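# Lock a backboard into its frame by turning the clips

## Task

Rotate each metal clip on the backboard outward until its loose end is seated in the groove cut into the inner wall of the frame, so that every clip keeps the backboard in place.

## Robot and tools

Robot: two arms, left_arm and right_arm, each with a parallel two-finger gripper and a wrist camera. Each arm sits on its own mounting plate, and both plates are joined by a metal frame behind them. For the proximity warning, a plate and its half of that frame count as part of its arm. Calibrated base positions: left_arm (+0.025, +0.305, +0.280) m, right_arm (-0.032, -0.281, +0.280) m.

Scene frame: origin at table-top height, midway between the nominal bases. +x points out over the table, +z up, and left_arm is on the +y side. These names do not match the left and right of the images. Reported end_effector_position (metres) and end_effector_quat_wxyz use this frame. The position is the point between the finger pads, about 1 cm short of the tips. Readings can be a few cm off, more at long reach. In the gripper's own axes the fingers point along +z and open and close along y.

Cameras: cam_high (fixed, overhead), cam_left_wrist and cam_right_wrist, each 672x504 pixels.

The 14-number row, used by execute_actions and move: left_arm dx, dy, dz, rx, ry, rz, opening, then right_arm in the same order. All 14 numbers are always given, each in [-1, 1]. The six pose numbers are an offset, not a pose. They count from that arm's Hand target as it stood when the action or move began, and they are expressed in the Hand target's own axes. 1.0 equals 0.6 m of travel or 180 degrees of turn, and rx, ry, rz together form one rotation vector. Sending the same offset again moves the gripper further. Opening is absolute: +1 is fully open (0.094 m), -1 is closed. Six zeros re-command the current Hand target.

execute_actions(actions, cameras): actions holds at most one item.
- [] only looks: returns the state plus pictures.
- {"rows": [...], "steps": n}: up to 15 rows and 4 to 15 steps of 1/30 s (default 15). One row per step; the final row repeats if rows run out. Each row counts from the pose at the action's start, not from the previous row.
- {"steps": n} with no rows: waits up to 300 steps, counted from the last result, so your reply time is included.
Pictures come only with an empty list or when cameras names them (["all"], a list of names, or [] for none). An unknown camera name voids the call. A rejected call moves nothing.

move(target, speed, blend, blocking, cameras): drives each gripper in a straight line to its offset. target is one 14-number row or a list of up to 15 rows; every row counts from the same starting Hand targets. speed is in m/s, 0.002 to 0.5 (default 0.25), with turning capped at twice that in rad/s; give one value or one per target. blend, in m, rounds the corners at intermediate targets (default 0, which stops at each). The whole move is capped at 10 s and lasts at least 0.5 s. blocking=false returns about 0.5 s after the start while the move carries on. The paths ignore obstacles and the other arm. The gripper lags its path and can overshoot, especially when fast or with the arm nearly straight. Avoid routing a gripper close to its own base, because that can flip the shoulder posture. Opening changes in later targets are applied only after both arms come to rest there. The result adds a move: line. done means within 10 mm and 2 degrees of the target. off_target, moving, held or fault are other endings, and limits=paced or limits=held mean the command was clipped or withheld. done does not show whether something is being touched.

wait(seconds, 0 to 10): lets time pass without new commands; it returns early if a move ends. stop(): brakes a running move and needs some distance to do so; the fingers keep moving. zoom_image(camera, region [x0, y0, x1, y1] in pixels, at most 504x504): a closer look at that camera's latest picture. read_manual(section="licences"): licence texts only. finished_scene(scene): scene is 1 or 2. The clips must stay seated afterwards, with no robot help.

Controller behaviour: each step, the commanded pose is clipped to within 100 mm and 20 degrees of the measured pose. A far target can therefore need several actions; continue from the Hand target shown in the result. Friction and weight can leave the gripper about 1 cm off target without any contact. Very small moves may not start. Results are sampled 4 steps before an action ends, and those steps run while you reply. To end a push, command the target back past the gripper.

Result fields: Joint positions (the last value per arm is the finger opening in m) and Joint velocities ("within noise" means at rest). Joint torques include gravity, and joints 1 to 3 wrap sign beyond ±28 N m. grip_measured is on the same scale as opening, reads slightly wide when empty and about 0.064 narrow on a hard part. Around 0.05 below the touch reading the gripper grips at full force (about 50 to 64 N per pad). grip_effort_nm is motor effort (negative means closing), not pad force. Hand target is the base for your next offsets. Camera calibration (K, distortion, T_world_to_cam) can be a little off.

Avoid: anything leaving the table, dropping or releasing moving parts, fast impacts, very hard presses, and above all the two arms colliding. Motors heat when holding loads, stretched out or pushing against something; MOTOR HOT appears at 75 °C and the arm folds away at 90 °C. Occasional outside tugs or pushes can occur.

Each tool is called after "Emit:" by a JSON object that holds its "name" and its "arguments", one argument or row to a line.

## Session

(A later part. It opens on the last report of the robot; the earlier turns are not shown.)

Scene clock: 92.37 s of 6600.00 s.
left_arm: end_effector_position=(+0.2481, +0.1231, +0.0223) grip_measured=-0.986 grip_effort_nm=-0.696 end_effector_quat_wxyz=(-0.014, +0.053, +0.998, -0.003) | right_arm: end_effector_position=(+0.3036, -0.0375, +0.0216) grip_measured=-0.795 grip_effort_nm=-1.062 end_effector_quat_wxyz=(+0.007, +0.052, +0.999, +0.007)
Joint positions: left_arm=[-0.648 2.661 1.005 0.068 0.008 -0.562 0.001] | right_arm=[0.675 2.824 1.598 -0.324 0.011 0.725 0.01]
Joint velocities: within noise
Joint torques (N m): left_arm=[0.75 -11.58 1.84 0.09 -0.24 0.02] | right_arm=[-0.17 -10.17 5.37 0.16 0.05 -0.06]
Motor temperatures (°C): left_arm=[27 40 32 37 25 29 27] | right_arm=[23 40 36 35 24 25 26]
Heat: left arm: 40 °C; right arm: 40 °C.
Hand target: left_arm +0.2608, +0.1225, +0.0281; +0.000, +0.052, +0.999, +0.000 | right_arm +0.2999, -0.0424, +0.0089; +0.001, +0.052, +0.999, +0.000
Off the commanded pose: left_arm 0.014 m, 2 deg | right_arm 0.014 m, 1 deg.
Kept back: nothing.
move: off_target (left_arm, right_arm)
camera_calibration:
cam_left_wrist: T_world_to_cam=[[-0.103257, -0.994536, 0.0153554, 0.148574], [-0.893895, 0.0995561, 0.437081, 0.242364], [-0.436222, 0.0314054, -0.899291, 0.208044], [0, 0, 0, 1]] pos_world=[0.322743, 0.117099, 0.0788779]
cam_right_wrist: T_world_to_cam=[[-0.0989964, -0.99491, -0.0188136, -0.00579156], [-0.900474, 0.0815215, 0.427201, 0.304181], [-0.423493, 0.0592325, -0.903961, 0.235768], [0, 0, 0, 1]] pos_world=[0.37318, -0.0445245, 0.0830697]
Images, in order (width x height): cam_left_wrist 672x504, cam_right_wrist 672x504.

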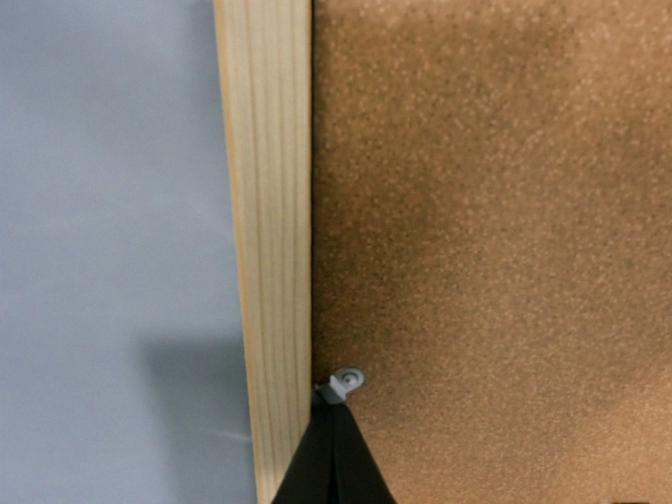

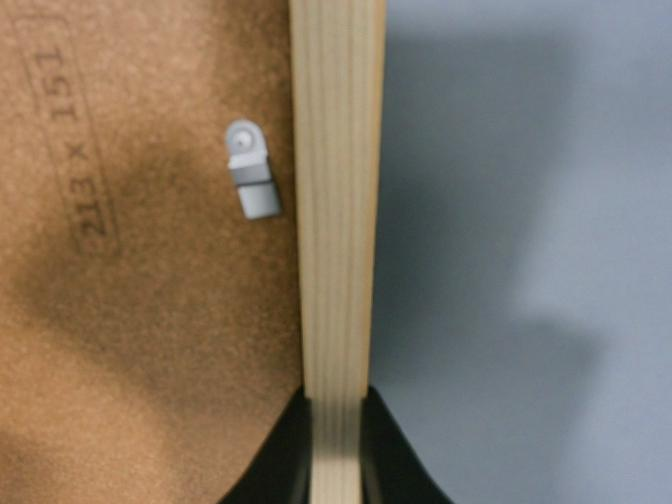

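Emit:
{"name": "execute_actions", "arguments": {
  "actions": [],
  "cameras": ["all"]
}}

Emit:
{"name": "zoom_image", "arguments": {
  "camera": "cam_left_wrist",
  "region": [220, 280, 420, 480]
}}

Scene clock: 93.37 s of 6600.00 s.
left_arm: end_effector_position=(+0.2480, +0.1231, +0.0224) grip_measured=-0.986 grip_effort_nm=-0.706 end_effector_quat_wxyz=(-0.014, +0.054, +0.998, -0.003) | right_arm: end_effector_position=(+0.3036, -0.0375, +0.0216) grip_measured=-0.795 grip_effort_nm=-1.062 end_effector_quat_wxyz=(+0.007, +0.052, +0.999, +0.007)
Joint positions: left_arm=[-0.648 2.661 1.005 0.066 0.008 -0.561 0.001] | right_arm=[0.675 2.824 1.598 -0.324 0.011 0.725 0.01]
Joint velocities: within noise
Joint torques (N m): left_arm=[0.72 -11.59 1.81 0.09 -0.23 0.01] | right_arm=[-0.06 -10.29 5.23 0.16 0.04 -0.01]
Motor temperatures (°C): left_arm=[27 40 32 37 25 29 27] | right_arm=[23 40 36 35 24 25 26]
Heat: left arm: 40 °C; right arm: 40 °C.
Hand target: left_arm +0.2607, +0.1225, +0.0281; +0.000, +0.052, +0.999, +0.000 | right_arm +0.2999, -0.0424, +0.0089; +0.001, +0.052, +0.999, +0.000
Off the commanded pose: left_arm 0.014 m, 2 deg | right_arm 0.014 m, 1 deg.
Steps of this call (1-30: nothing new was sent). Readings (end_effector_position of left_arm | right_arm):
1: (+0.2480, +0.1231, +0.0223) | (+0.3036, -0.0375, +0.0216)
2: (+0.2481, +0.1231, +0.0224) | (+0.3036, -0.0375, +0.0216)
4: (+0.2481, +0.1231, +0.0224) | (+0.3036, -0.0375, +0.0216)
8: (+0.2481, +0.1231, +0.0224) | (+0.3036, -0.0375, +0.0216)
30: the state above
camera_calibration:
cam_left_wrist: T_world_to_cam=[[-0.104016, -0.994463, 0.0149685, 0.148812], [-0.893558, 0.10005, 0.437658, 0.242127], [-0.436732, 0.0321484, -0.899017, 0.208056], [0, 0, 0, 1]] pos_world=[0.322698, 0.117075, 0.0788494]
cam_right_wrist: T_world_to_cam=[[-0.0989964, -0.99491, -0.0188136, -0.00579156], [-0.900474, 0.0815215, 0.427201, 0.304181], [-0.423493, 0.0592325, -0.903961, 0.235768], [0, 0, 0, 1]] pos_world=[0.37318, -0.0445245, 0.0830697]

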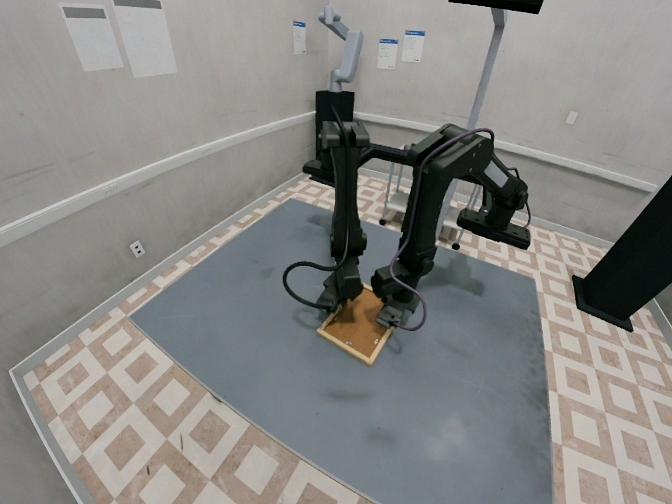

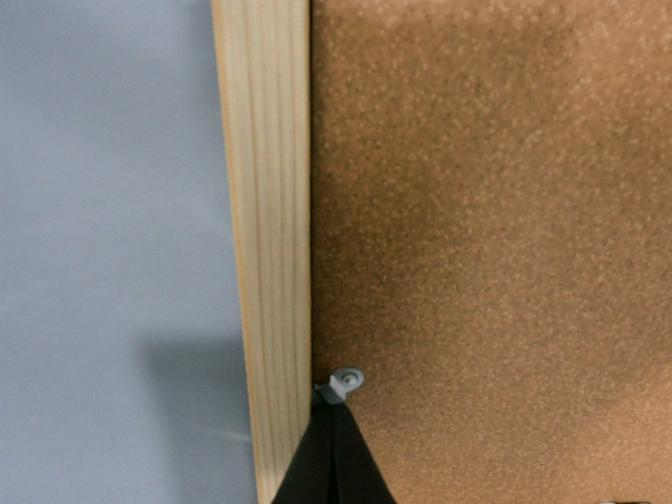

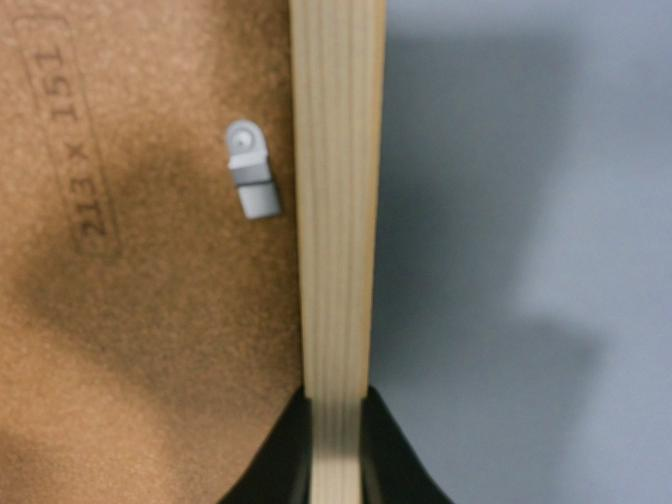

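Scaled by 2.520 from the camera's 672x504 image, which has a finer 960x720 frame.

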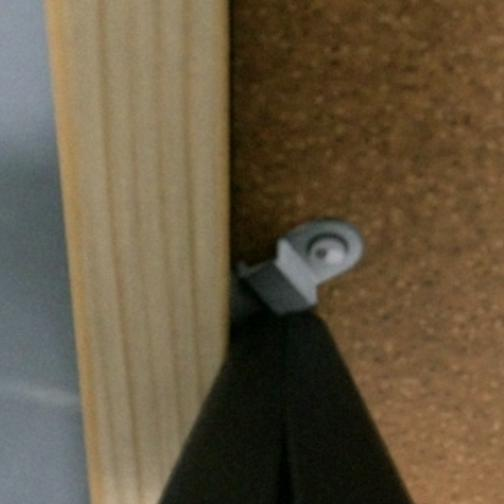

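Emit:
{"name": "move", "arguments": {
  "target": [-0.03,0,-0.06,0,0,0,-1, 0,0,0,0,0,0,-0.5],
  "speed": 0.1,
  "cameras": []
}}

Emit:
{"name": "move", "arguments": {
  "target": [0,0,-0.05,0,0,0,-0.2, 0,0,-0.15,0,0,0,-0.5],
  "speed": 0.15,
  "cameras": []
}}

Emit:
{"name": "move", "arguments": {
  "target": [0,0,0,0,0,0,-0.2, 0.0,-0.25,0,0,0,0,-0.5],
  "speed": 0.25,
  "cameras": ["cam_left_wrist","cam_high"]
}}

Scene clock: 97.23 s of 6600.00 s.
left_arm: end_effector_position=(+0.2713, +0.1222, +0.0579) grip_measured=-0.986 grip_effort_nm=-0.701 end_effector_quat_wxyz=(-0.007, +0.050, +0.999, +0.000) | right_arm: end_effector_position=(+0.3037, -0.0373, +0.0216) grip_measured=-0.502 grip_effort_nm=0.051 end_effector_quat_wxyz=(+0.007, +0.052, +0.999, +0.008)
Joint positions: left_arm=[-0.613 2.537 1.019 -0.063 -0.005 -0.533 0.001] | right_arm=[0.675 2.824 1.598 -0.323 0.011 0.725 0.023]
Joint velocities: within noise
Joint torques (N m): left_arm=[0.21 -11.73 2.37 0.08 -0.09 0.03] | right_arm=[-0.2 -10.21 5.19 0.15 0.03 -0.05]
Motor temperatures (°C): left_arm=[27 41 32 37 25 29 27] | right_arm=[23 40 36 35 24 25 26]
Heat: left arm: 41 °C; right arm: 40 °C.
Hand target: left_arm +0.2788, +0.1207, +0.0642; +0.000, +0.051, +0.999, +0.000 | right_arm +0.2999, -0.0424, +0.0089; +0.001, +0.052, +0.999, +0.000
Off the commanded pose: left_arm 0.010 m, 1 deg | right_arm 0.014 m, 1 deg.
Kept back: nothing.
move: off_target (right_arm)
No camera images: "cameras" was empty.

Scene clock: 98.20 s of 6600.00 s.
left_arm: end_effector_position=(+0.2777, +0.1179, +0.0815) grip_measured=-0.203 grip_effort_nm=0.159 end_effector_quat_wxyz=(-0.002, +0.050, +0.999, -0.004) | right_arm: end_effector_position=(+0.3005, -0.0399, +0.0490) grip_measured=-0.502 grip_effort_nm=0.046 end_effector_quat_wxyz=(+0.003, +0.052, +0.999, +0.005)
Joint positions: left_arm=[-0.613 2.453 1.009 -0.124 -0.005 -0.533 0.037] | right_arm=[0.675 2.732 1.539 -0.365 0.01 0.725 0.023]
Joint velocities: within noise
Joint torques (N m): left_arm=[0.14 -12.01 1.43 0.11 -0.1 0.01] | right_arm=[0.27 -11.81 4.05 0.1 0.02 -0.02]
Motor temperatures (°C): left_arm=[27 41 32 37 25 29 27] | right_arm=[23 40 36 34 24 25 26]
Heat: left arm: 41 °C; right arm: 40 °C.
Hand target: left_arm +0.2786, +0.1208, +0.0874; +0.000, +0.051, +0.999, +0.000 (not the last commanded pose) | right_arm +0.2955, -0.0434, +0.0441; -0.004, +0.052, +0.999, -0.001 (not the last commanded pose)
Off the commanded pose: left_arm 0.013 m, 1 deg | right_arm 0.050 m, 1 deg.
Kept back: nothing.
move: held (right_arm; a check stopped the path), off_target (left_arm; braked when a check withheld steps of right_arm); limits=held
pose unreachable (right arm): on one or more control steps of this call this arm could not follow its commanded pose, so it was not sent that pose on those steps. It may still have moved: this result reports where it is.
cause: moving toward the commanded pose would bring a part of the arm too close to another arm (this arm's wrist (the part past joint 4) and the left arm's wrist (the part past joint 4), along the way the arms are being sent, or toward where that arm still pushes).
No camera images: "cameras" was empty.

Scene clock: 99.47 s of 6600.00 s.
left_arm: end_effector_position=(+0.2775, +0.1180, +0.0815) grip_measured=-0.203 grip_effort_nm=0.159 end_effector_quat_wxyz=(-0.002, +0.050, +0.999, -0.004) | right_arm: end_effector_position=(+0.2744, -0.1955, +0.0377) grip_measured=-0.502 grip_effort_nm=0.046 end_effector_quat_wxyz=(-0.015, +0.058, +0.998, -0.005)
Joint positions: left_arm=[-0.613 2.453 1.009 -0.125 -0.005 -0.533 0.037] | right_arm=[0.32 2.627 1.125 -0.095 0.012 0.382 0.023]
Joint velocities: within noise
Joint torques (N m): left_arm=[0.14 -12.03 1.44 0.1 -0.1 0.02] | right_arm=[0.46 -12.82 1.37 0.1 0.01 -0.07]
Motor temperatures (°C): left_arm=[27 42 32 37 25 29 27] | right_arm=[23 41 36 34 24 25 26]
Heat: left arm: 42 °C; right arm: 41 °C.
Hand target: left_arm +0.2786, +0.1208, +0.0874; +0.000, +0.051, +0.999, +0.000 | right_arm +0.2801, -0.1926, +0.0443; -0.003, +0.052, +0.999, +0.000
Off the commanded pose: left_arm 0.007 m, 1 deg | right_arm 0.009 m, 2 deg.
Kept back: nothing.
move: done
camera_calibration:
cam_left_wrist: T_world_to_cam=[[-0.0973939, -0.99514, 0.0145172, 0.144188], [-0.904607, 0.0945965, 0.415618, 0.248571], [-0.414972, 0.0273463, -0.909423, 0.26958], [0, 0, 0, 1]] pos_world=[0.35077, 0.112601, 0.139758]
Images, in order (width x height): cam_high 672x504, cam_left_wrist 672x504.

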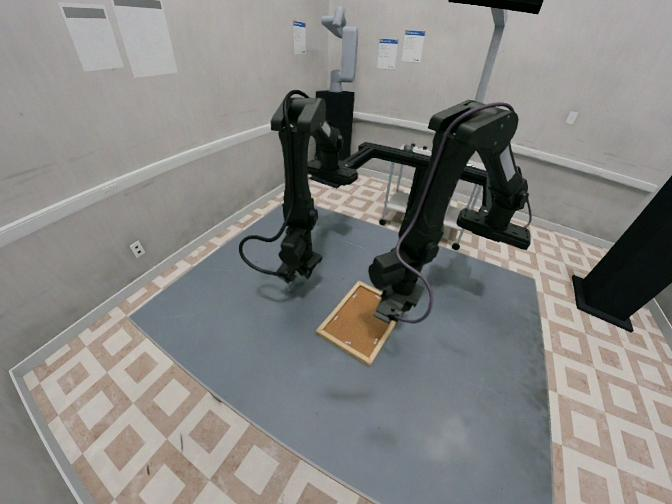

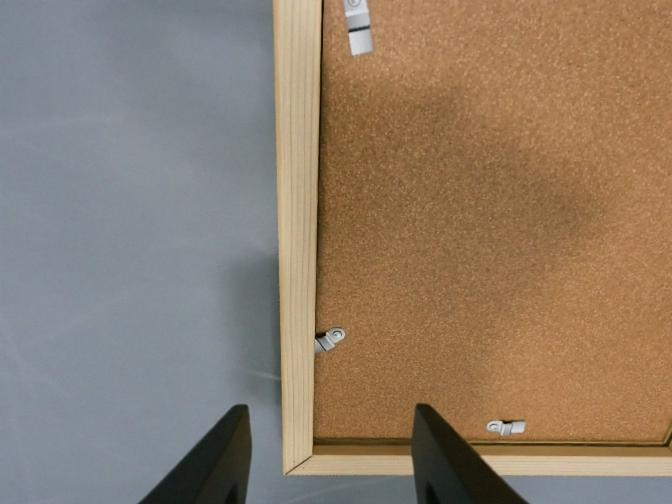

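Emit:
{"name": "move", "arguments": {
  "target": [0.058,0.010,0.062,0,0,0,-0.4, 0,0,0,0,0,0,-0.5],
  "speed": 0.1,
  "cameras": ["cam_left_wrist"]
}}

Scene clock: 101.30 s of 6600.00 s.
left_arm: end_effector_position=(+0.2464, +0.1285, +0.0534) grip_measured=-0.397 grip_effort_nm=-0.115 end_effector_quat_wxyz=(-0.002, +0.053, +0.999, -0.004) | right_arm: end_effector_position=(+0.2749, -0.1954, +0.0377) grip_measured=-0.502 grip_effort_nm=0.051 end_effector_quat_wxyz=(-0.014, +0.056, +0.998, -0.005)
Joint positions: left_arm=[-0.647 2.529 0.906 0.056 -0.005 -0.561 0.028] | right_arm=[0.32 2.627 1.125 -0.093 0.012 0.38 0.023]
Joint velocities: within noise
Joint torques (N m): left_arm=[-0.51 -8.24 0.94 0.32 -0.09 -0.12] | right_arm=[0.36 -12.77 1.63 0.16 0.04 -0.1]
Motor temperatures (°C): left_arm=[27 42 31 37 25 29 27] | right_arm=[23 41 35 34 24 25 26]
Heat: left arm: 42 °C; right arm: 41 °C.
Hand target: left_arm +0.2446, +0.1302, +0.0501; +0.000, +0.051, +0.999, +0.000 | right_arm +0.2800, -0.1926, +0.0443; -0.004, +0.052, +0.999, +0.000
Off the commanded pose: left_arm 0.004 m, 1 deg | right_arm 0.009 m, 1 deg.
Kept back: nothing.
move: done
camera_calibration:
cam_left_wrist: T_world_to_cam=[[-0.102705, -0.994594, 0.015302, 0.15322], [-0.90452, 0.0997822, 0.414592, 0.23053], [-0.413878, 0.0287396, -0.909879, 0.230488], [0, 0, 0, 1]] pos_world=[0.31965, 0.122765, 0.111796]
Images, in order (width x height): cam_left_wrist 672x504.

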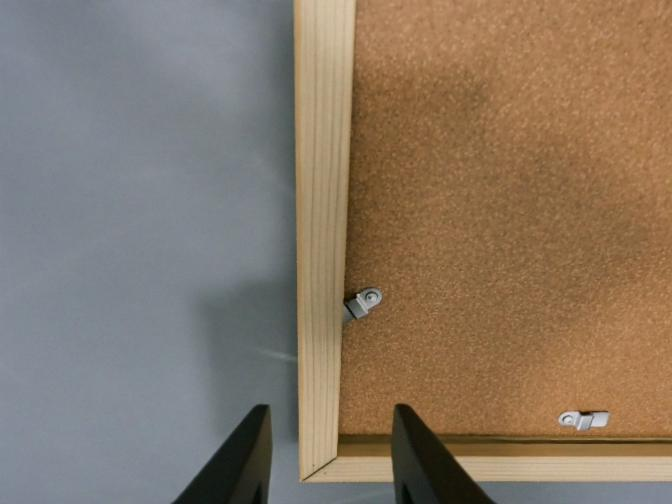

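Emit:
{"name": "move", "arguments": {
  "target": [0.0,-0.003,0.054,0,0,0,-0.4, 0,0,0,0,0,0,-0.5],
  "speed": 0.06,
  "cameras": ["cam_left_wrist"]
}}

Emit:
{"name": "zoom_image", "arguments": {
  "camera": "cam_left_wrist",
  "region": [220, 280, 460, 500]
}}

Scene clock: 102.37 s of 6600.00 s.
left_arm: end_effector_position=(+0.2428, +0.1308, +0.0217) grip_measured=-0.397 grip_effort_nm=-0.115 end_effector_quat_wxyz=(-0.006, +0.051, +0.999, -0.001) | right_arm: end_effector_position=(+0.2750, -0.1953, +0.0377) grip_measured=-0.502 grip_effort_nm=0.046 end_effector_quat_wxyz=(-0.014, +0.056, +0.998, -0.004)
Joint positions: left_arm=[-0.647 2.657 0.957 0.122 -0.005 -0.565 0.028] | right_arm=[0.32 2.627 1.125 -0.093 0.012 0.38 0.023]
Joint velocities: within noise
Joint torques (N m): left_arm=[-0.83 -8.08 1.55 0.3 -0.09 -0.11] | right_arm=[0.42 -12.92 1.4 0.14 -0.01 -0.1]
Motor temperatures (°C): left_arm=[27 42 31 37 25 29 27] | right_arm=[23 42 35 34 24 25 26]
Heat: left arm: 42 °C; right arm: 42 °C.
Hand target: left_arm +0.2446, +0.1283, +0.0177; +0.000, +0.052, +0.999, +0.000 | right_arm +0.2801, -0.1926, +0.0443; -0.004, +0.052, +0.999, +0.000
Off the commanded pose: left_arm 0.005 m, 1 deg | right_arm 0.009 m, 1 deg.
Kept back: nothing.
move: done
camera_calibration:
cam_left_wrist: T_world_to_cam=[[-0.0989511, -0.995047, 0.00954652, 0.154898], [-0.901355, 0.0936906, 0.422826, 0.240019], [-0.421626, 0.0332343, -0.906161, 0.201266], [0, 0, 0, 1]] pos_world=[0.316529, 0.124955, 0.0794146]
Images, in order (width x height): cam_left_wrist 672x504.

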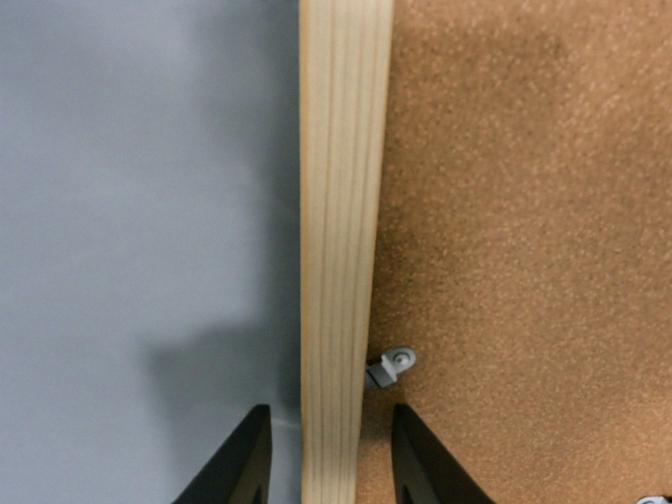

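Scaled by 2.100 from the camera's 672x504 image, which has a finer 960x720 frame.

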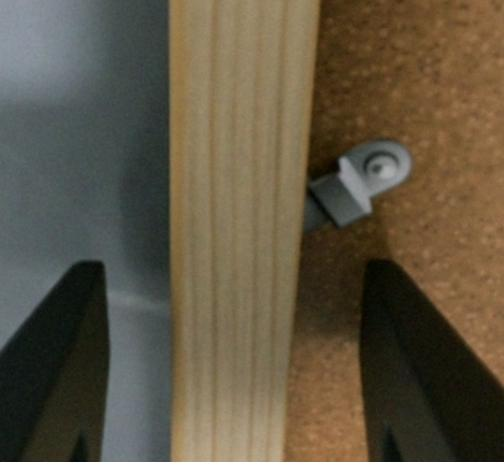

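Emit:
{"name": "move", "arguments": {
  "target": [-0.014,-0.006,0,0,0,0,-0.32, 0,0,0,0,0,0,-0.5],
  "speed": 0.04,
  "cameras": ["cam_left_wrist"]
}}

Emit:
{"name": "zoom_image", "arguments": {
  "camera": "cam_left_wrist",
  "region": [220, 280, 460, 500]
}}

Scene clock: 103.33 s of 6600.00 s.
left_arm: end_effector_position=(+0.2561, +0.1208, +0.0229) grip_measured=-0.323 grip_effort_nm=0.159 end_effector_quat_wxyz=(+0.007, +0.051, +0.999, -0.009) | right_arm: end_effector_position=(+0.2750, -0.1953, +0.0377) grip_measured=-0.502 grip_effort_nm=0.051 end_effector_quat_wxyz=(-0.014, +0.056, +0.998, -0.004)
Joint positions: left_arm=[-0.647 2.657 0.993 0.116 -0.007 -0.565 0.032] | right_arm=[0.32 2.627 1.125 -0.093 0.012 0.38 0.023]
Joint velocities: within noise
Joint torques (N m): left_arm=[-0.43 -7.98 1.8 0.15 -0.08 -0.06] | right_arm=[0.25 -12.85 1.39 0.13 0.02 -0.07]
Motor temperatures (°C): left_arm=[27 41 31 37 25 29 26] | right_arm=[23 42 35 34 24 25 26]
Heat: left arm: 41 °C; right arm: 42 °C.
Hand target: left_arm +0.2525, +0.1239, +0.0177; +0.000, +0.051, +0.999, +0.000 | right_arm +0.2801, -0.1926, +0.0443; -0.004, +0.052, +0.999, +0.000
Off the commanded pose: left_arm 0.007 m, 1 deg | right_arm 0.009 m, 1 deg.
Kept back: nothing.
move: done
camera_calibration:
cam_left_wrist: T_world_to_cam=[[-0.0985676, -0.994837, 0.024151, 0.145772], [-0.911641, 0.100002, 0.398637, 0.254863], [-0.398994, 0.0172756, -0.916791, 0.204685], [0, 0, 0, 1]] pos_world=[0.32838, 0.115996, 0.0825351]
Images, in order (width x height): cam_left_wrist 672x504.

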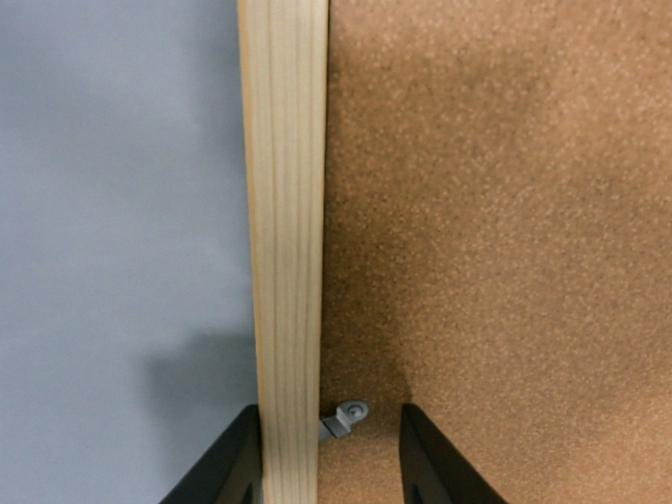

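Scaled by 2.100 from the camera's 672x504 image, which has a finer 960x720 frame.

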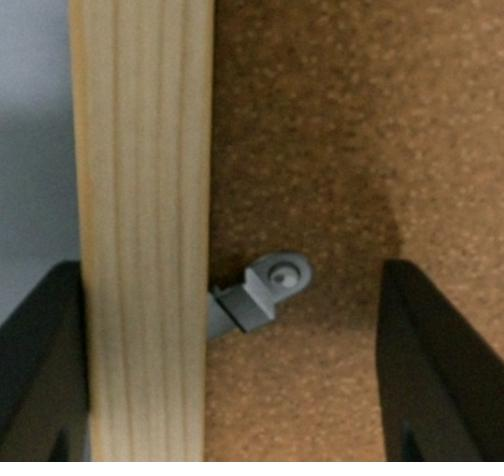

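Emit:
{"name": "move", "arguments": {
  "target": [0.008,0.0,0,0,0,0,-0.32, 0,0,0,0,0,0,-0.5],
  "speed": 0.04,
  "cameras": ["cam_left_wrist"]
}}

Emit:
{"name": "zoom_image", "arguments": {
  "camera": "cam_left_wrist",
  "region": [220, 280, 460, 500]
}}

Scene clock: 108.30 s of 6600.00 s.
left_arm: end_effector_position=(+0.2560, +0.1208, +0.0229) grip_measured=-0.323 grip_effort_nm=0.154 end_effector_quat_wxyz=(+0.008, +0.051, +0.999, -0.007) | right_arm: end_effector_position=(+0.2750, -0.1953, +0.0377) grip_measured=-0.502 grip_effort_nm=0.042 end_effector_quat_wxyz=(-0.014, +0.056, +0.998, -0.004)
Joint positions: left_arm=[-0.65 2.657 0.994 0.114 -0.012 -0.568 0.032] | right_arm=[0.32 2.627 1.125 -0.093 0.012 0.38 0.023]
Joint velocities: within noise
Joint torques (N m): left_arm=[-0.85 -8.18 0.55 0.27 -0.03 -0.11] | right_arm=[0.4 -12.77 1.44 0.15 0.01 -0.04]
Motor temperatures (°C): left_arm=[27 40 31 36 25 29 26] | right_arm=[23 44 35 34 24 25 26]
Heat: left arm: 40 °C; right arm: 44 °C.
Hand target: left_arm +0.2477, +0.1245, +0.0177; +0.000, +0.051, +0.999, +0.000 | right_arm +0.2800, -0.1926, +0.0443; -0.004, +0.052, +0.999, -0.001
Off the commanded pose: left_arm 0.010 m, 1 deg | right_arm 0.009 m, 1 deg.
Kept back: nothing.
move: done
camera_calibration:
cam_left_wrist: T_world_to_cam=[[-0.0992876, -0.994865, 0.0196352, 0.145997], [-0.912555, 0.0989048, 0.396815, 0.255132], [-0.396719, 0.0214806, -0.917689, 0.203576], [0, 0, 0, 1]] pos_world=[0.32808, 0.115641, 0.0827123]
Images, in order (width x height): cam_left_wrist 672x504.

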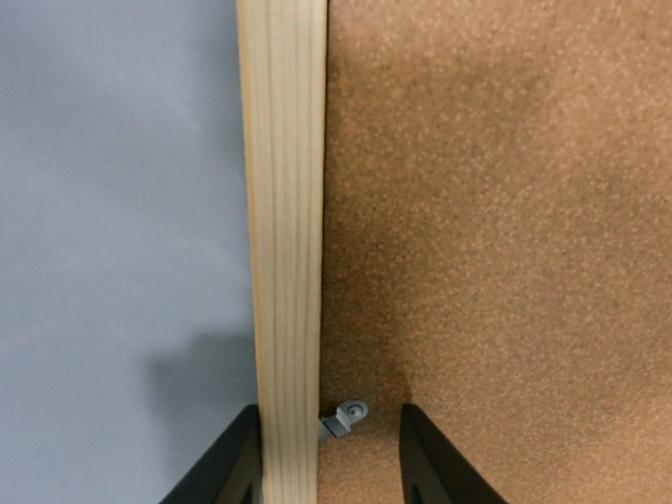

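Scaled by 2.100 from the camera's 672x504 image, which has a finer 960x720 frame.

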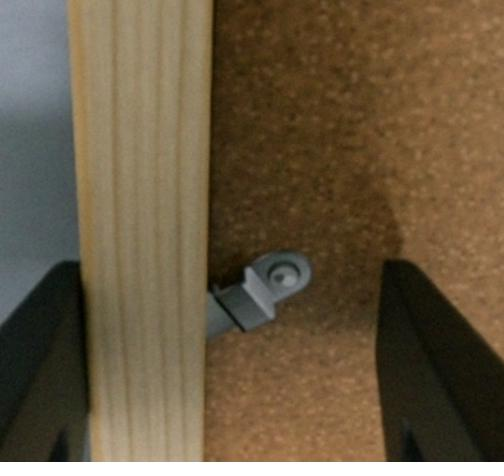

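Emit:
{"name": "move", "arguments": {
  "target": [0.007,0.0,0,0,0,0,-0.32, 0,0,0,0,0,0,-0.5],
  "speed": 0.04,
  "cameras": ["cam_left_wrist"]
}}

Scene clock: 109.23 s of 6600.00 s.
left_arm: end_effector_position=(+0.2496, +0.1222, +0.0225) grip_measured=-0.323 grip_effort_nm=0.149 end_effector_quat_wxyz=(+0.004, +0.052, +0.999, -0.003) | right_arm: end_effector_position=(+0.2751, -0.1953, +0.0377) grip_measured=-0.502 grip_effort_nm=0.051 end_effector_quat_wxyz=(-0.014, +0.056, +0.998, -0.004)
Joint positions: left_arm=[-0.661 2.657 0.98 0.117 -0.013 -0.576 0.032] | right_arm=[0.32 2.627 1.125 -0.092 0.012 0.38 0.023]
Joint velocities: within noise
Joint torques (N m): left_arm=[-0.64 -8.18 0.38 0.33 -0.01 -0.13] | right_arm=[0.27 -12.9 1.54 0.1 0.02 -0.06]
Motor temperatures (°C): left_arm=[27 40 31 36 25 29 26] | right_arm=[23 44 35 34 24 25 26]
Heat: left arm: 40 °C; right arm: 44 °C.
Hand target: left_arm +0.2435, +0.1249, +0.0177; +0.000, +0.051, +0.999, +0.000 | right_arm +0.2801, -0.1926, +0.0443; -0.003, +0.052, +0.999, +0.000
Off the commanded pose: left_arm 0.008 m, 1 deg | right_arm 0.009 m, 1 deg.
Kept back: nothing.
move: done
camera_calibration:
cam_left_wrist: T_world_to_cam=[[-0.101567, -0.99474, 0.0132686, 0.147438], [-0.909393, 0.0982439, 0.404169, 0.248461], [-0.403347, 0.0289839, -0.914588, 0.201246], [0, 0, 0, 1]] pos_world=[0.322095, 0.11642, 0.0816811]
Images, in order (width x height): cam_left_wrist 672x504.

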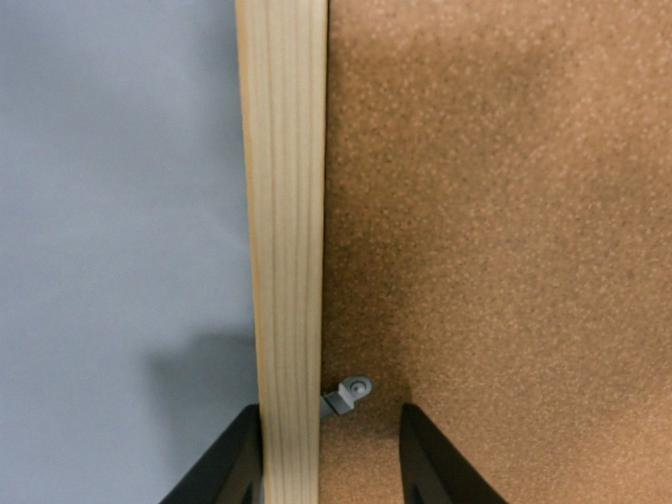

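Emit:
{"name": "move", "arguments": {
  "target": [
    [0,0.0,0.003,0,0,0,-0.32, 0,0,0,0,0,0,-0.5],
    [0,0.007,0.003,0,0,0,-0.48, 0,0,0,0,0,0,-0.5]
  ],
  "speed": 0.04,
  "cameras": ["cam_left_wrist"]
}}

Emit:
{"name": "zoom_image", "arguments": {
  "camera": "cam_left_wrist",
  "region": [220, 280, 460, 500]
}}

Scene clock: 110.67 s of 6600.00 s.
left_arm: end_effector_position=(+0.2489, +0.1246, +0.0207) grip_measured=-0.477 grip_effort_nm=-0.159 end_effector_quat_wxyz=(+0.005, +0.050, +0.999, -0.003) | right_arm: end_effector_position=(+0.2751, -0.1953, +0.0377) grip_measured=-0.502 grip_effort_nm=0.046 end_effector_quat_wxyz=(-0.014, +0.056, +0.998, -0.004)
Joint positions: left_arm=[-0.657 2.663 0.974 0.132 -0.016 -0.576 0.025] | right_arm=[0.32 2.627 1.125 -0.092 0.012 0.38 0.023]
Joint velocities: within noise
Joint torques (N m): left_arm=[0.06 -8.12 0.39 0.34 0.02 0] | right_arm=[0.44 -12.92 1.54 0.16 0.02 -0.08]
Motor temperatures (°C): left_arm=[27 40 31 36 24 29 26] | right_arm=[23 44 35 34 24 25 26]
Heat: left arm: 40 °C; right arm: 44 °C.
Hand target: left_arm +0.2440, +0.1291, +0.0159; +0.000, +0.051, +0.999, +0.000 | right_arm +0.2801, -0.1926, +0.0443; -0.003, +0.052, +0.999, +0.000
Off the commanded pose: left_arm 0.008 m, 1 deg | right_arm 0.009 m, 1 deg.
Kept back: nothing.
move: done
camera_calibration:
cam_left_wrist: T_world_to_cam=[[-0.0977584, -0.995136, 0.0121566, 0.14897], [-0.910807, 0.0943839, 0.401898, 0.24918], [-0.40109, 0.0282166, -0.915604, 0.19885], [0, 0, 0, 1]] pos_world=[0.321275, 0.119116, 0.0801117]
Images, in order (width x height): cam_left_wrist 672x504.

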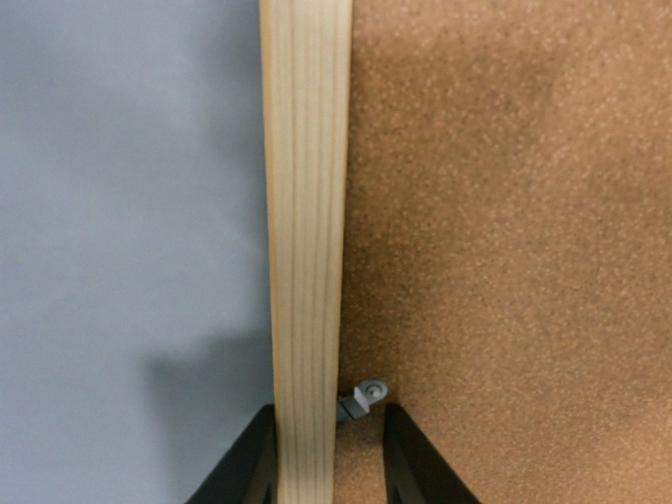

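Scaled by 2.100 from the camera's 672x504 image, which has a finer 960x720 frame.

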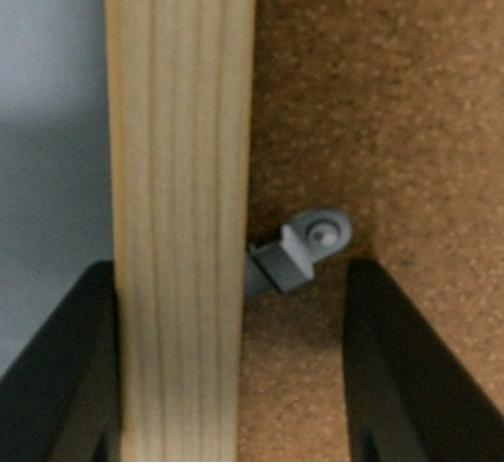

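Emit:
{"name": "move", "arguments": {
  "target": [
    [0.003,0.0,0.0,0,0,0,-0.48, 0,0,0,0,0,0,-0.5],
    [0.003,0.007,0.0,0,0,0,-0.64, 0,0,0,0,0,0,-0.5]
  ],
  "speed": 0.04,
  "cameras": ["cam_left_wrist"]
}}

Emit:
{"name": "zoom_image", "arguments": {
  "camera": "cam_left_wrist",
  "region": [220, 280, 460, 500]
}}

Scene clock: 112.13 s of 6600.00 s.
left_arm: end_effector_position=(+0.2490, +0.1283, +0.0204) grip_measured=-0.634 grip_effort_nm=-0.291 end_effector_quat_wxyz=(+0.007, +0.050, +0.999, -0.004) | right_arm: end_effector_position=(+0.2751, -0.1953, +0.0377) grip_measured=-0.502 grip_effort_nm=0.042 end_effector_quat_wxyz=(-0.014, +0.056, +0.998, -0.004)
Joint positions: left_arm=[-0.647 2.662 0.959 0.151 -0.015 -0.567 0.017] | right_arm=[0.32 2.627 1.125 -0.092 0.012 0.38 0.023]
Joint velocities: within noise
Joint torques (N m): left_arm=[-0.05 -8.14 0.21 0.31 0.01 0] | right_arm=[0.34 -12.78 1.33 0.13 0.03 -0.1]
Motor temperatures (°C): left_arm=[27 40 31 36 24 29 26] | right_arm=[23 44 35 34 24 25 26]
Heat: left arm: 40 °C; right arm: 44 °C.
Hand target: left_arm +0.2426, +0.1335, +0.0159; +0.000, +0.051, +0.999, +0.000 | right_arm +0.2801, -0.1926, +0.0443; -0.003, +0.052, +0.999, +0.000
Off the commanded pose: left_arm 0.009 m, 1 deg | right_arm 0.009 m, 1 deg.
Kept back: nothing.
move: done; target 2's new opening was sent with left_arm's hand 0.011 m and 1 deg from that target
camera_calibration:
cam_left_wrist: T_world_to_cam=[[-0.0962289, -0.995239, 0.01549, 0.152188], [-0.912425, 0.0944194, 0.398203, 0.24953], [-0.397769, 0.0241852, -0.917167, 0.198209], [0, 0, 0, 1]] pos_world=[0.321163, 0.123109, 0.0800697]
Images, in order (width x height): cam_left_wrist 672x504.

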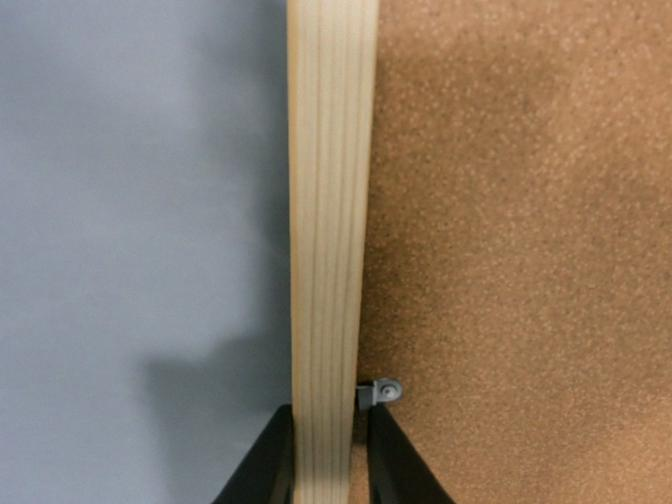

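Scaled by 2.100 from the camera's 672x504 image, which has a finer 960x720 frame.

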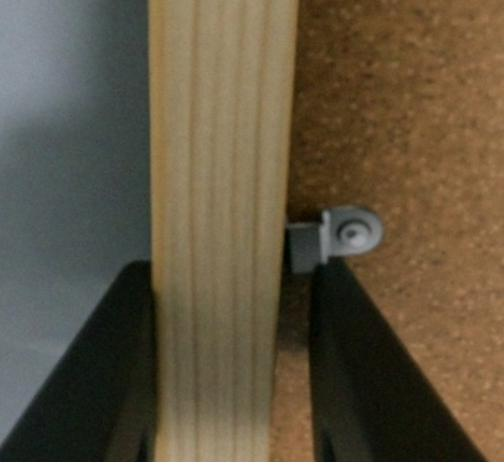

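Emit:
{"name": "move", "arguments": {
  "target": [0.002,-0.004,0.0,0,0,0,-0.36, 0,0,0,0,0,0,-0.5],
  "speed": 0.05,
  "cameras": []
}}

Emit:
{"name": "move", "arguments": {
  "target": [
    [0,0,-0.08,0,0,0,-0.3, 0,0,0,0,0,0,-0.5],
    [-0.11,0,-0.08,0,0,0,-0.3, 0,0,0,0,0,0,-0.5]
  ],
  "speed": 0.15,
  "cameras": ["cam_left_wrist"]
}}

Scene clock: 113.13 s of 6600.00 s.
left_arm: end_effector_position=(+0.2490, +0.1306, +0.0204) grip_measured=-0.363 grip_effort_nm=0.178 end_effector_quat_wxyz=(+0.008, +0.049, +0.999, -0.001) | right_arm: end_effector_position=(+0.2751, -0.1953, +0.0377) grip_measured=-0.502 grip_effort_nm=0.042 end_effector_quat_wxyz=(-0.014, +0.056, +0.998, -0.004)
Joint positions: left_arm=[-0.644 2.662 0.957 0.149 -0.021 -0.567 0.03] | right_arm=[0.32 2.627 1.125 -0.092 0.012 0.38 0.023]
Joint velocities: within noise
Joint torques (N m): left_arm=[-0.98 -8.08 0.46 0.3 0.07 -0.09] | right_arm=[0.34 -12.92 1.5 0.12 0 -0.05]
Motor temperatures (°C): left_arm=[27 40 31 36 24 29 26] | right_arm=[23 45 35 34 24 25 26]
Heat: left arm: 40 °C; right arm: 45 °C.
Hand target: left_arm +0.2412, +0.1312, +0.0159; +0.000, +0.051, +0.999, +0.000 | right_arm +0.2801, -0.1926, +0.0443; -0.003, +0.052, +0.999, +0.000
Off the commanded pose: left_arm 0.009 m, 1 deg | right_arm 0.009 m, 1 deg.
Kept back: nothing.
move: done
No camera images: "cameras" was empty.

Scene clock: 114.60 s of 6600.00 s.
left_arm: end_effector_position=(+0.3109, +0.1223, +0.0685) grip_measured=-0.303 grip_effort_nm=0.154 end_effector_quat_wxyz=(+0.010, +0.047, +0.999, -0.005) | right_arm: end_effector_position=(+0.2751, -0.1953, +0.0377) grip_measured=-0.502 grip_effort_nm=0.046 end_effector_quat_wxyz=(-0.014, +0.056, +0.998, -0.004)
Joint positions: left_arm=[-0.55 2.529 1.117 -0.134 -0.015 -0.475 0.033] | right_arm=[0.32 2.627 1.125 -0.092 0.012 0.38 0.023]
Joint velocities: within noise
Joint torques (N m): left_arm=[-0.17 -9.07 3.02 0.13 0.02 0.02] | right_arm=[0.34 -12.85 1.43 0.15 -0.01 -0.08]
Motor temperatures (°C): left_arm=[27 40 31 36 24 29 26] | right_arm=[23 45 35 34 23 25 26]
Heat: left arm: 40 °C; right arm: 45 °C.
Hand target: left_arm +0.3069, +0.1244, +0.0640; +0.000, +0.051, +0.999, +0.000 | right_arm +0.2801, -0.1926, +0.0443; -0.003, +0.052, +0.999, +0.000
Off the commanded pose: left_arm 0.006 m, 1 deg | right_arm 0.009 m, 1 deg.
Kept back: nothing.
move: done
camera_calibration:
cam_left_wrist: T_world_to_cam=[[-0.0916543, -0.995661, 0.0161095, 0.150048], [-0.915154, 0.0905986, 0.392792, 0.289158], [-0.392547, 0.0212584, -0.919486, 0.265989], [0, 0, 0, 1]] pos_world=[0.382789, 0.117545, 0.128577]
Images, in order (width x height): cam_left_wrist 672x504.

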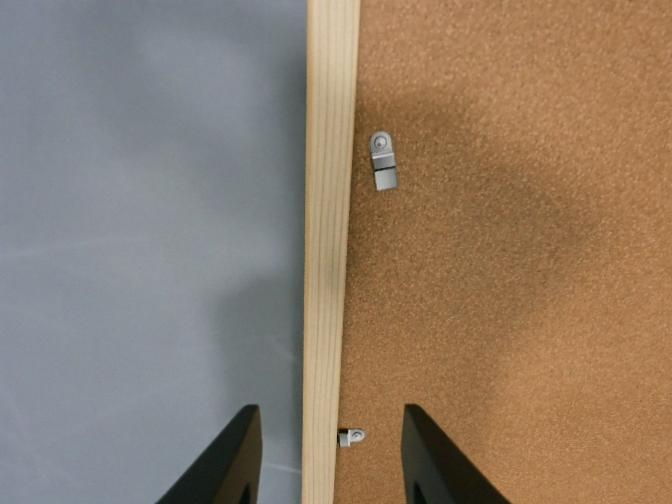

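Emit:
{"name": "move", "arguments": {
  "target": [-0.078,-0.011,0.033,0,0,0.008,-0.34, 0,0,0,0,0,0,-0.5],
  "speed": 0.12,
  "cameras": ["cam_left_wrist"]
}}

Scene clock: 116.40 s of 6600.00 s.
left_arm: end_effector_position=(+0.3545, +0.1117, +0.0490) grip_measured=-0.337 grip_effort_nm=-0.110 end_effector_quat_wxyz=(+0.008, +0.061, +0.998, -0.003) | right_arm: end_effector_position=(+0.2751, -0.1953, +0.0377) grip_measured=-0.502 grip_effort_nm=0.051 end_effector_quat_wxyz=(-0.014, +0.056, +0.998, -0.004)
Joint positions: left_arm=[-0.511 2.668 1.367 -0.25 -0.015 -0.409 0.031] | right_arm=[0.32 2.627 1.125 -0.092 0.012 0.38 0.023]
Joint velocities: within noise
Joint torques (N m): left_arm=[-0.08 -10.15 4.05 0.11 0.01 0.01] | right_arm=[0.35 -12.9 1.43 0.13 0.03 -0.1]
Motor temperatures (°C): left_arm=[27 40 31 36 24 29 26] | right_arm=[23 45 35 34 23 25 26]
Heat: left arm: 40 °C; right arm: 45 °C.
Hand target: left_arm +0.3527, +0.1131, +0.0441; +0.000, +0.064, +0.998, +0.000 | right_arm +0.2801, -0.1926, +0.0443; -0.003, +0.052, +0.999, +0.000
Off the commanded pose: left_arm 0.005 m, 1 deg | right_arm 0.009 m, 1 deg.
Kept back: nothing.
move: done
camera_calibration:
cam_left_wrist: T_world_to_cam=[[-0.118585, -0.992866, 0.0124101, 0.153264], [-0.910792, 0.113743, 0.396889, 0.333341], [-0.39547, 0.0357621, -0.917783, 0.264754], [0, 0, 0, 1]] pos_world=[0.426481, 0.104787, 0.108785]
Images, in order (width x height): cam_left_wrist 672x504.

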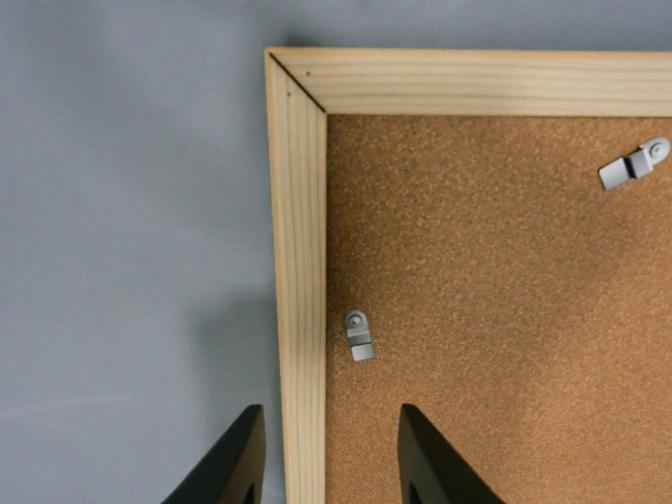

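Emit:
{"name": "move", "arguments": {
  "target": [-0.003,-0.002,0.046,0,0,0.0,-0.34, 0,0,0,0,0,0,-0.5],
  "speed": 0.06,
  "cameras": ["cam_left_wrist"]
}}

Emit:
{"name": "zoom_image", "arguments": {
  "camera": "cam_left_wrist",
  "region": [220, 280, 460, 500]
}}

Scene clock: 117.43 s of 6600.00 s.
left_arm: end_effector_position=(+0.3518, +0.1127, +0.0230) grip_measured=-0.338 grip_effort_nm=-0.105 end_effector_quat_wxyz=(-0.003, +0.061, +0.998, +0.002) | right_arm: end_effector_position=(+0.2751, -0.1953, +0.0377) grip_measured=-0.502 grip_effort_nm=0.046 end_effector_quat_wxyz=(-0.014, +0.056, +0.998, -0.004)
Joint positions: left_arm=[-0.511 2.76 1.429 -0.243 -0.014 -0.408 0.031] | right_arm=[0.32 2.627 1.125 -0.092 0.012 0.38 0.023]
Joint velocities: within noise
Joint torques (N m): left_arm=[-0.08 -10 3.86 0.32 0.01 0.02] | right_arm=[0.36 -12.86 1.48 0.16 -0.01 -0.06]
Motor temperatures (°C): left_arm=[27 40 31 36 24 29 26] | right_arm=[23 45 35 34 23 25 26]
Heat: left arm: 40 °C; right arm: 45 °C.
Hand target: left_arm +0.3544, +0.1116, +0.0166; +0.000, +0.064, +0.998, +0.000 | right_arm +0.2801, -0.1926, +0.0443; -0.003, +0.052, +0.999, +0.000
Off the commanded pose: left_arm 0.007 m, 1 deg | right_arm 0.009 m, 1 deg.
Kept back: nothing.
move: done
camera_calibration:
cam_left_wrist: T_world_to_cam=[[-0.119499, -0.992827, 0.00369008, 0.154746], [-0.901858, 0.110102, 0.417768, 0.33783], [-0.415178, 0.0465949, -0.908546, 0.24527], [0, 0, 0, 1]] pos_world=[0.424997, 0.105012, 0.0811333]
Images, in order (width x height): cam_left_wrist 672x504.

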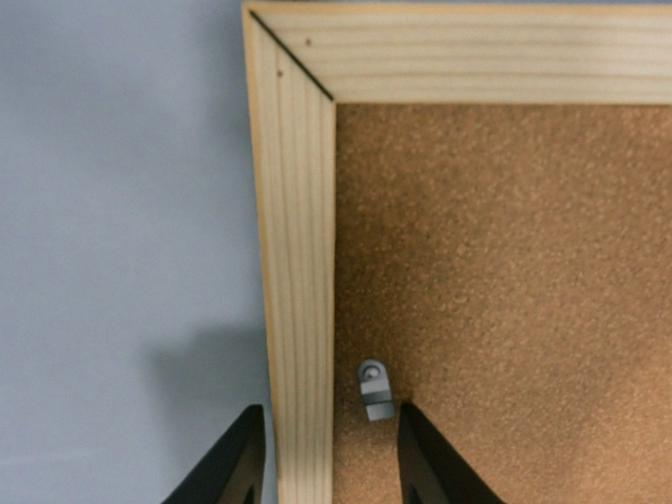

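Scaled by 2.100 from the camera's 672x504 image, which has a finer 960x720 frame.

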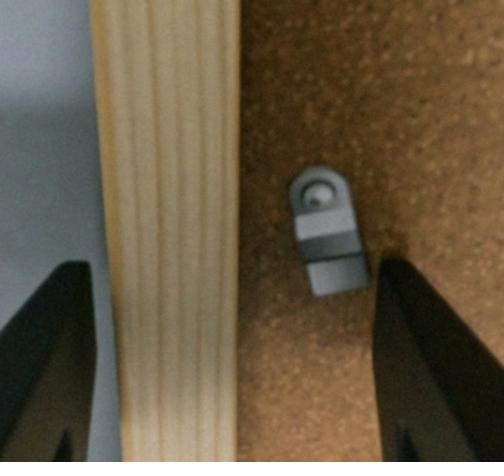

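Emit:
{"name": "move", "arguments": {
  "target": [-0.005,0.0,0.0,0,0,0.0,-0.34, 0,0,0,0,0,0,-0.5],
  "speed": 0.04,
  "cameras": ["cam_left_wrist"]
}}

Scene clock: 118.43 s of 6600.00 s.
left_arm: end_effector_position=(+0.3559, +0.1103, +0.0229) grip_measured=-0.338 grip_effort_nm=-0.105 end_effector_quat_wxyz=(+0.001, +0.063, +0.998, +0.000) | right_arm: end_effector_position=(+0.2751, -0.1953, +0.0377) grip_measured=-0.502 grip_effort_nm=0.051 end_effector_quat_wxyz=(-0.014, +0.056, +0.998, -0.004)
Joint positions: left_arm=[-0.511 2.765 1.443 -0.243 -0.014 -0.405 0.031] | right_arm=[0.32 2.627 1.125 -0.092 0.012 0.38 0.023]
Joint velocities: within noise
Joint torques (N m): left_arm=[0.17 -10.06 4 0.25 0 0.02] | right_arm=[0.49 -12.9 1.51 0.11 0.01 -0.05]
Motor temperatures (°C): left_arm=[27 40 31 36 24 29 26] | right_arm=[23 46 35 34 23 25 26]
Heat: left arm: 40 °C; right arm: 46 °C.
Hand target: left_arm +0.3572, +0.1112, +0.0165; +0.000, +0.064, +0.998, +0.000 | right_arm +0.2801, -0.1926, +0.0443; -0.003, +0.052, +0.999, +0.000
Off the commanded pose: left_arm 0.007 m, 0 deg | right_arm 0.009 m, 1 deg.
Kept back: nothing.
move: done
camera_calibration:
cam_left_wrist: T_world_to_cam=[[-0.122071, -0.992494, 0.00734282, 0.153636], [-0.904838, 0.114324, 0.41012, 0.342599], [-0.407882, 0.0434199, -0.912002, 0.244864], [0, 0, 0, 1]] pos_world=[0.428626, 0.102683, 0.0816811]
Images, in order (width x height): cam_left_wrist 672x504.

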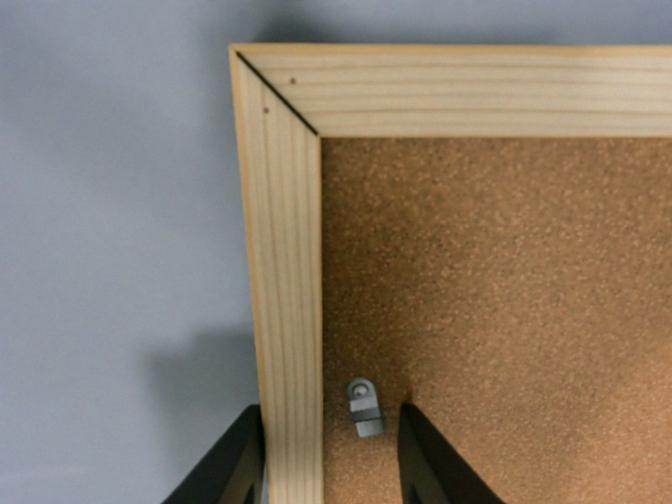

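Emit:
{"name": "move", "arguments": {
  "target": [
    [0.001,0.0,0.003,0,0,0,-0.34, 0,0,0,0,0,0,-0.5],
    [0.001,0.007,0.003,0,0,0,-0.5, 0,0,0,0,0,0,-0.5]
  ],
  "speed": 0.04,
  "cameras": ["cam_left_wrist"]
}}

Emit:
{"name": "zoom_image", "arguments": {
  "camera": "cam_left_wrist",
  "region": [220, 280, 460, 500]
}}

Scene clock: 119.87 s of 6600.00 s.
left_arm: end_effector_position=(+0.3571, +0.1124, +0.0227) grip_measured=-0.496 grip_effort_nm=-0.173 end_effector_quat_wxyz=(+0.000, +0.063, +0.998, -0.003) | right_arm: end_effector_position=(+0.2751, -0.1953, +0.0377) grip_measured=-0.502 grip_effort_nm=0.051 end_effector_quat_wxyz=(-0.014, +0.056, +0.998, -0.004)
Joint positions: left_arm=[-0.502 2.765 1.443 -0.243 -0.009 -0.395 0.024] | right_arm=[0.32 2.627 1.125 -0.092 0.012 0.38 0.023]
Joint velocities: within noise
Joint torques (N m): left_arm=[0.2 -9.92 3.34 0.33 -0.05 0.01] | right_arm=[0.31 -12.77 1.4 0.11 0.01 -0.09]
Motor temperatures (°C): left_arm=[27 40 31 36 24 29 26] | right_arm=[23 46 35 34 23 25 26]
Heat: left arm: 40 °C; right arm: 46 °C.
Hand target: left_arm +0.3572, +0.1155, +0.0147; +0.000, +0.064, +0.998, +0.000 | right_arm +0.2801, -0.1926, +0.0443; -0.003, +0.052, +0.999, +0.000
Off the commanded pose: left_arm 0.009 m, 0 deg | right_arm 0.009 m, 1 deg.
Kept back: nothing.
move: done
camera_calibration:
cam_left_wrist: T_world_to_cam=[[-0.123569, -0.99226, 0.0123205, 0.156253], [-0.903668, 0.117649, 0.411755, 0.342724], [-0.410017, 0.0397465, -0.911211, 0.246269], [0, 0, 0, 1]] pos_world=[0.429992, 0.104934, 0.0813592]
Images, in order (width x height): cam_left_wrist 672x504.

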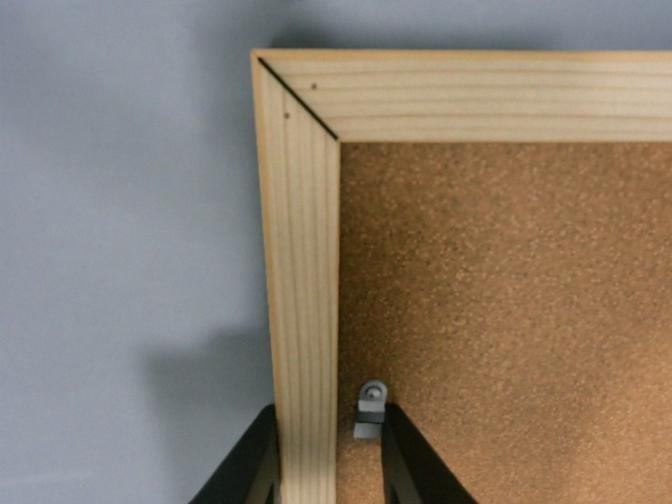

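Scaled by 2.100 from the camera's 672x504 image, which has a finer 960x720 frame.

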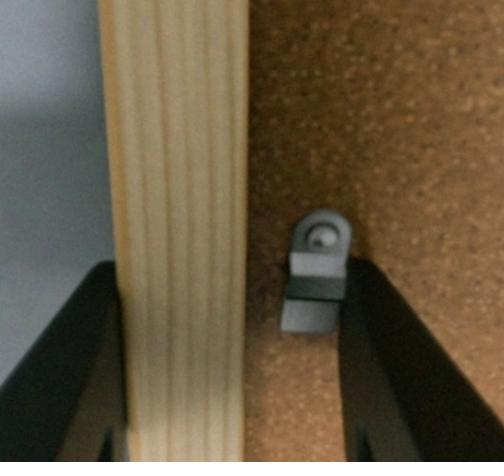

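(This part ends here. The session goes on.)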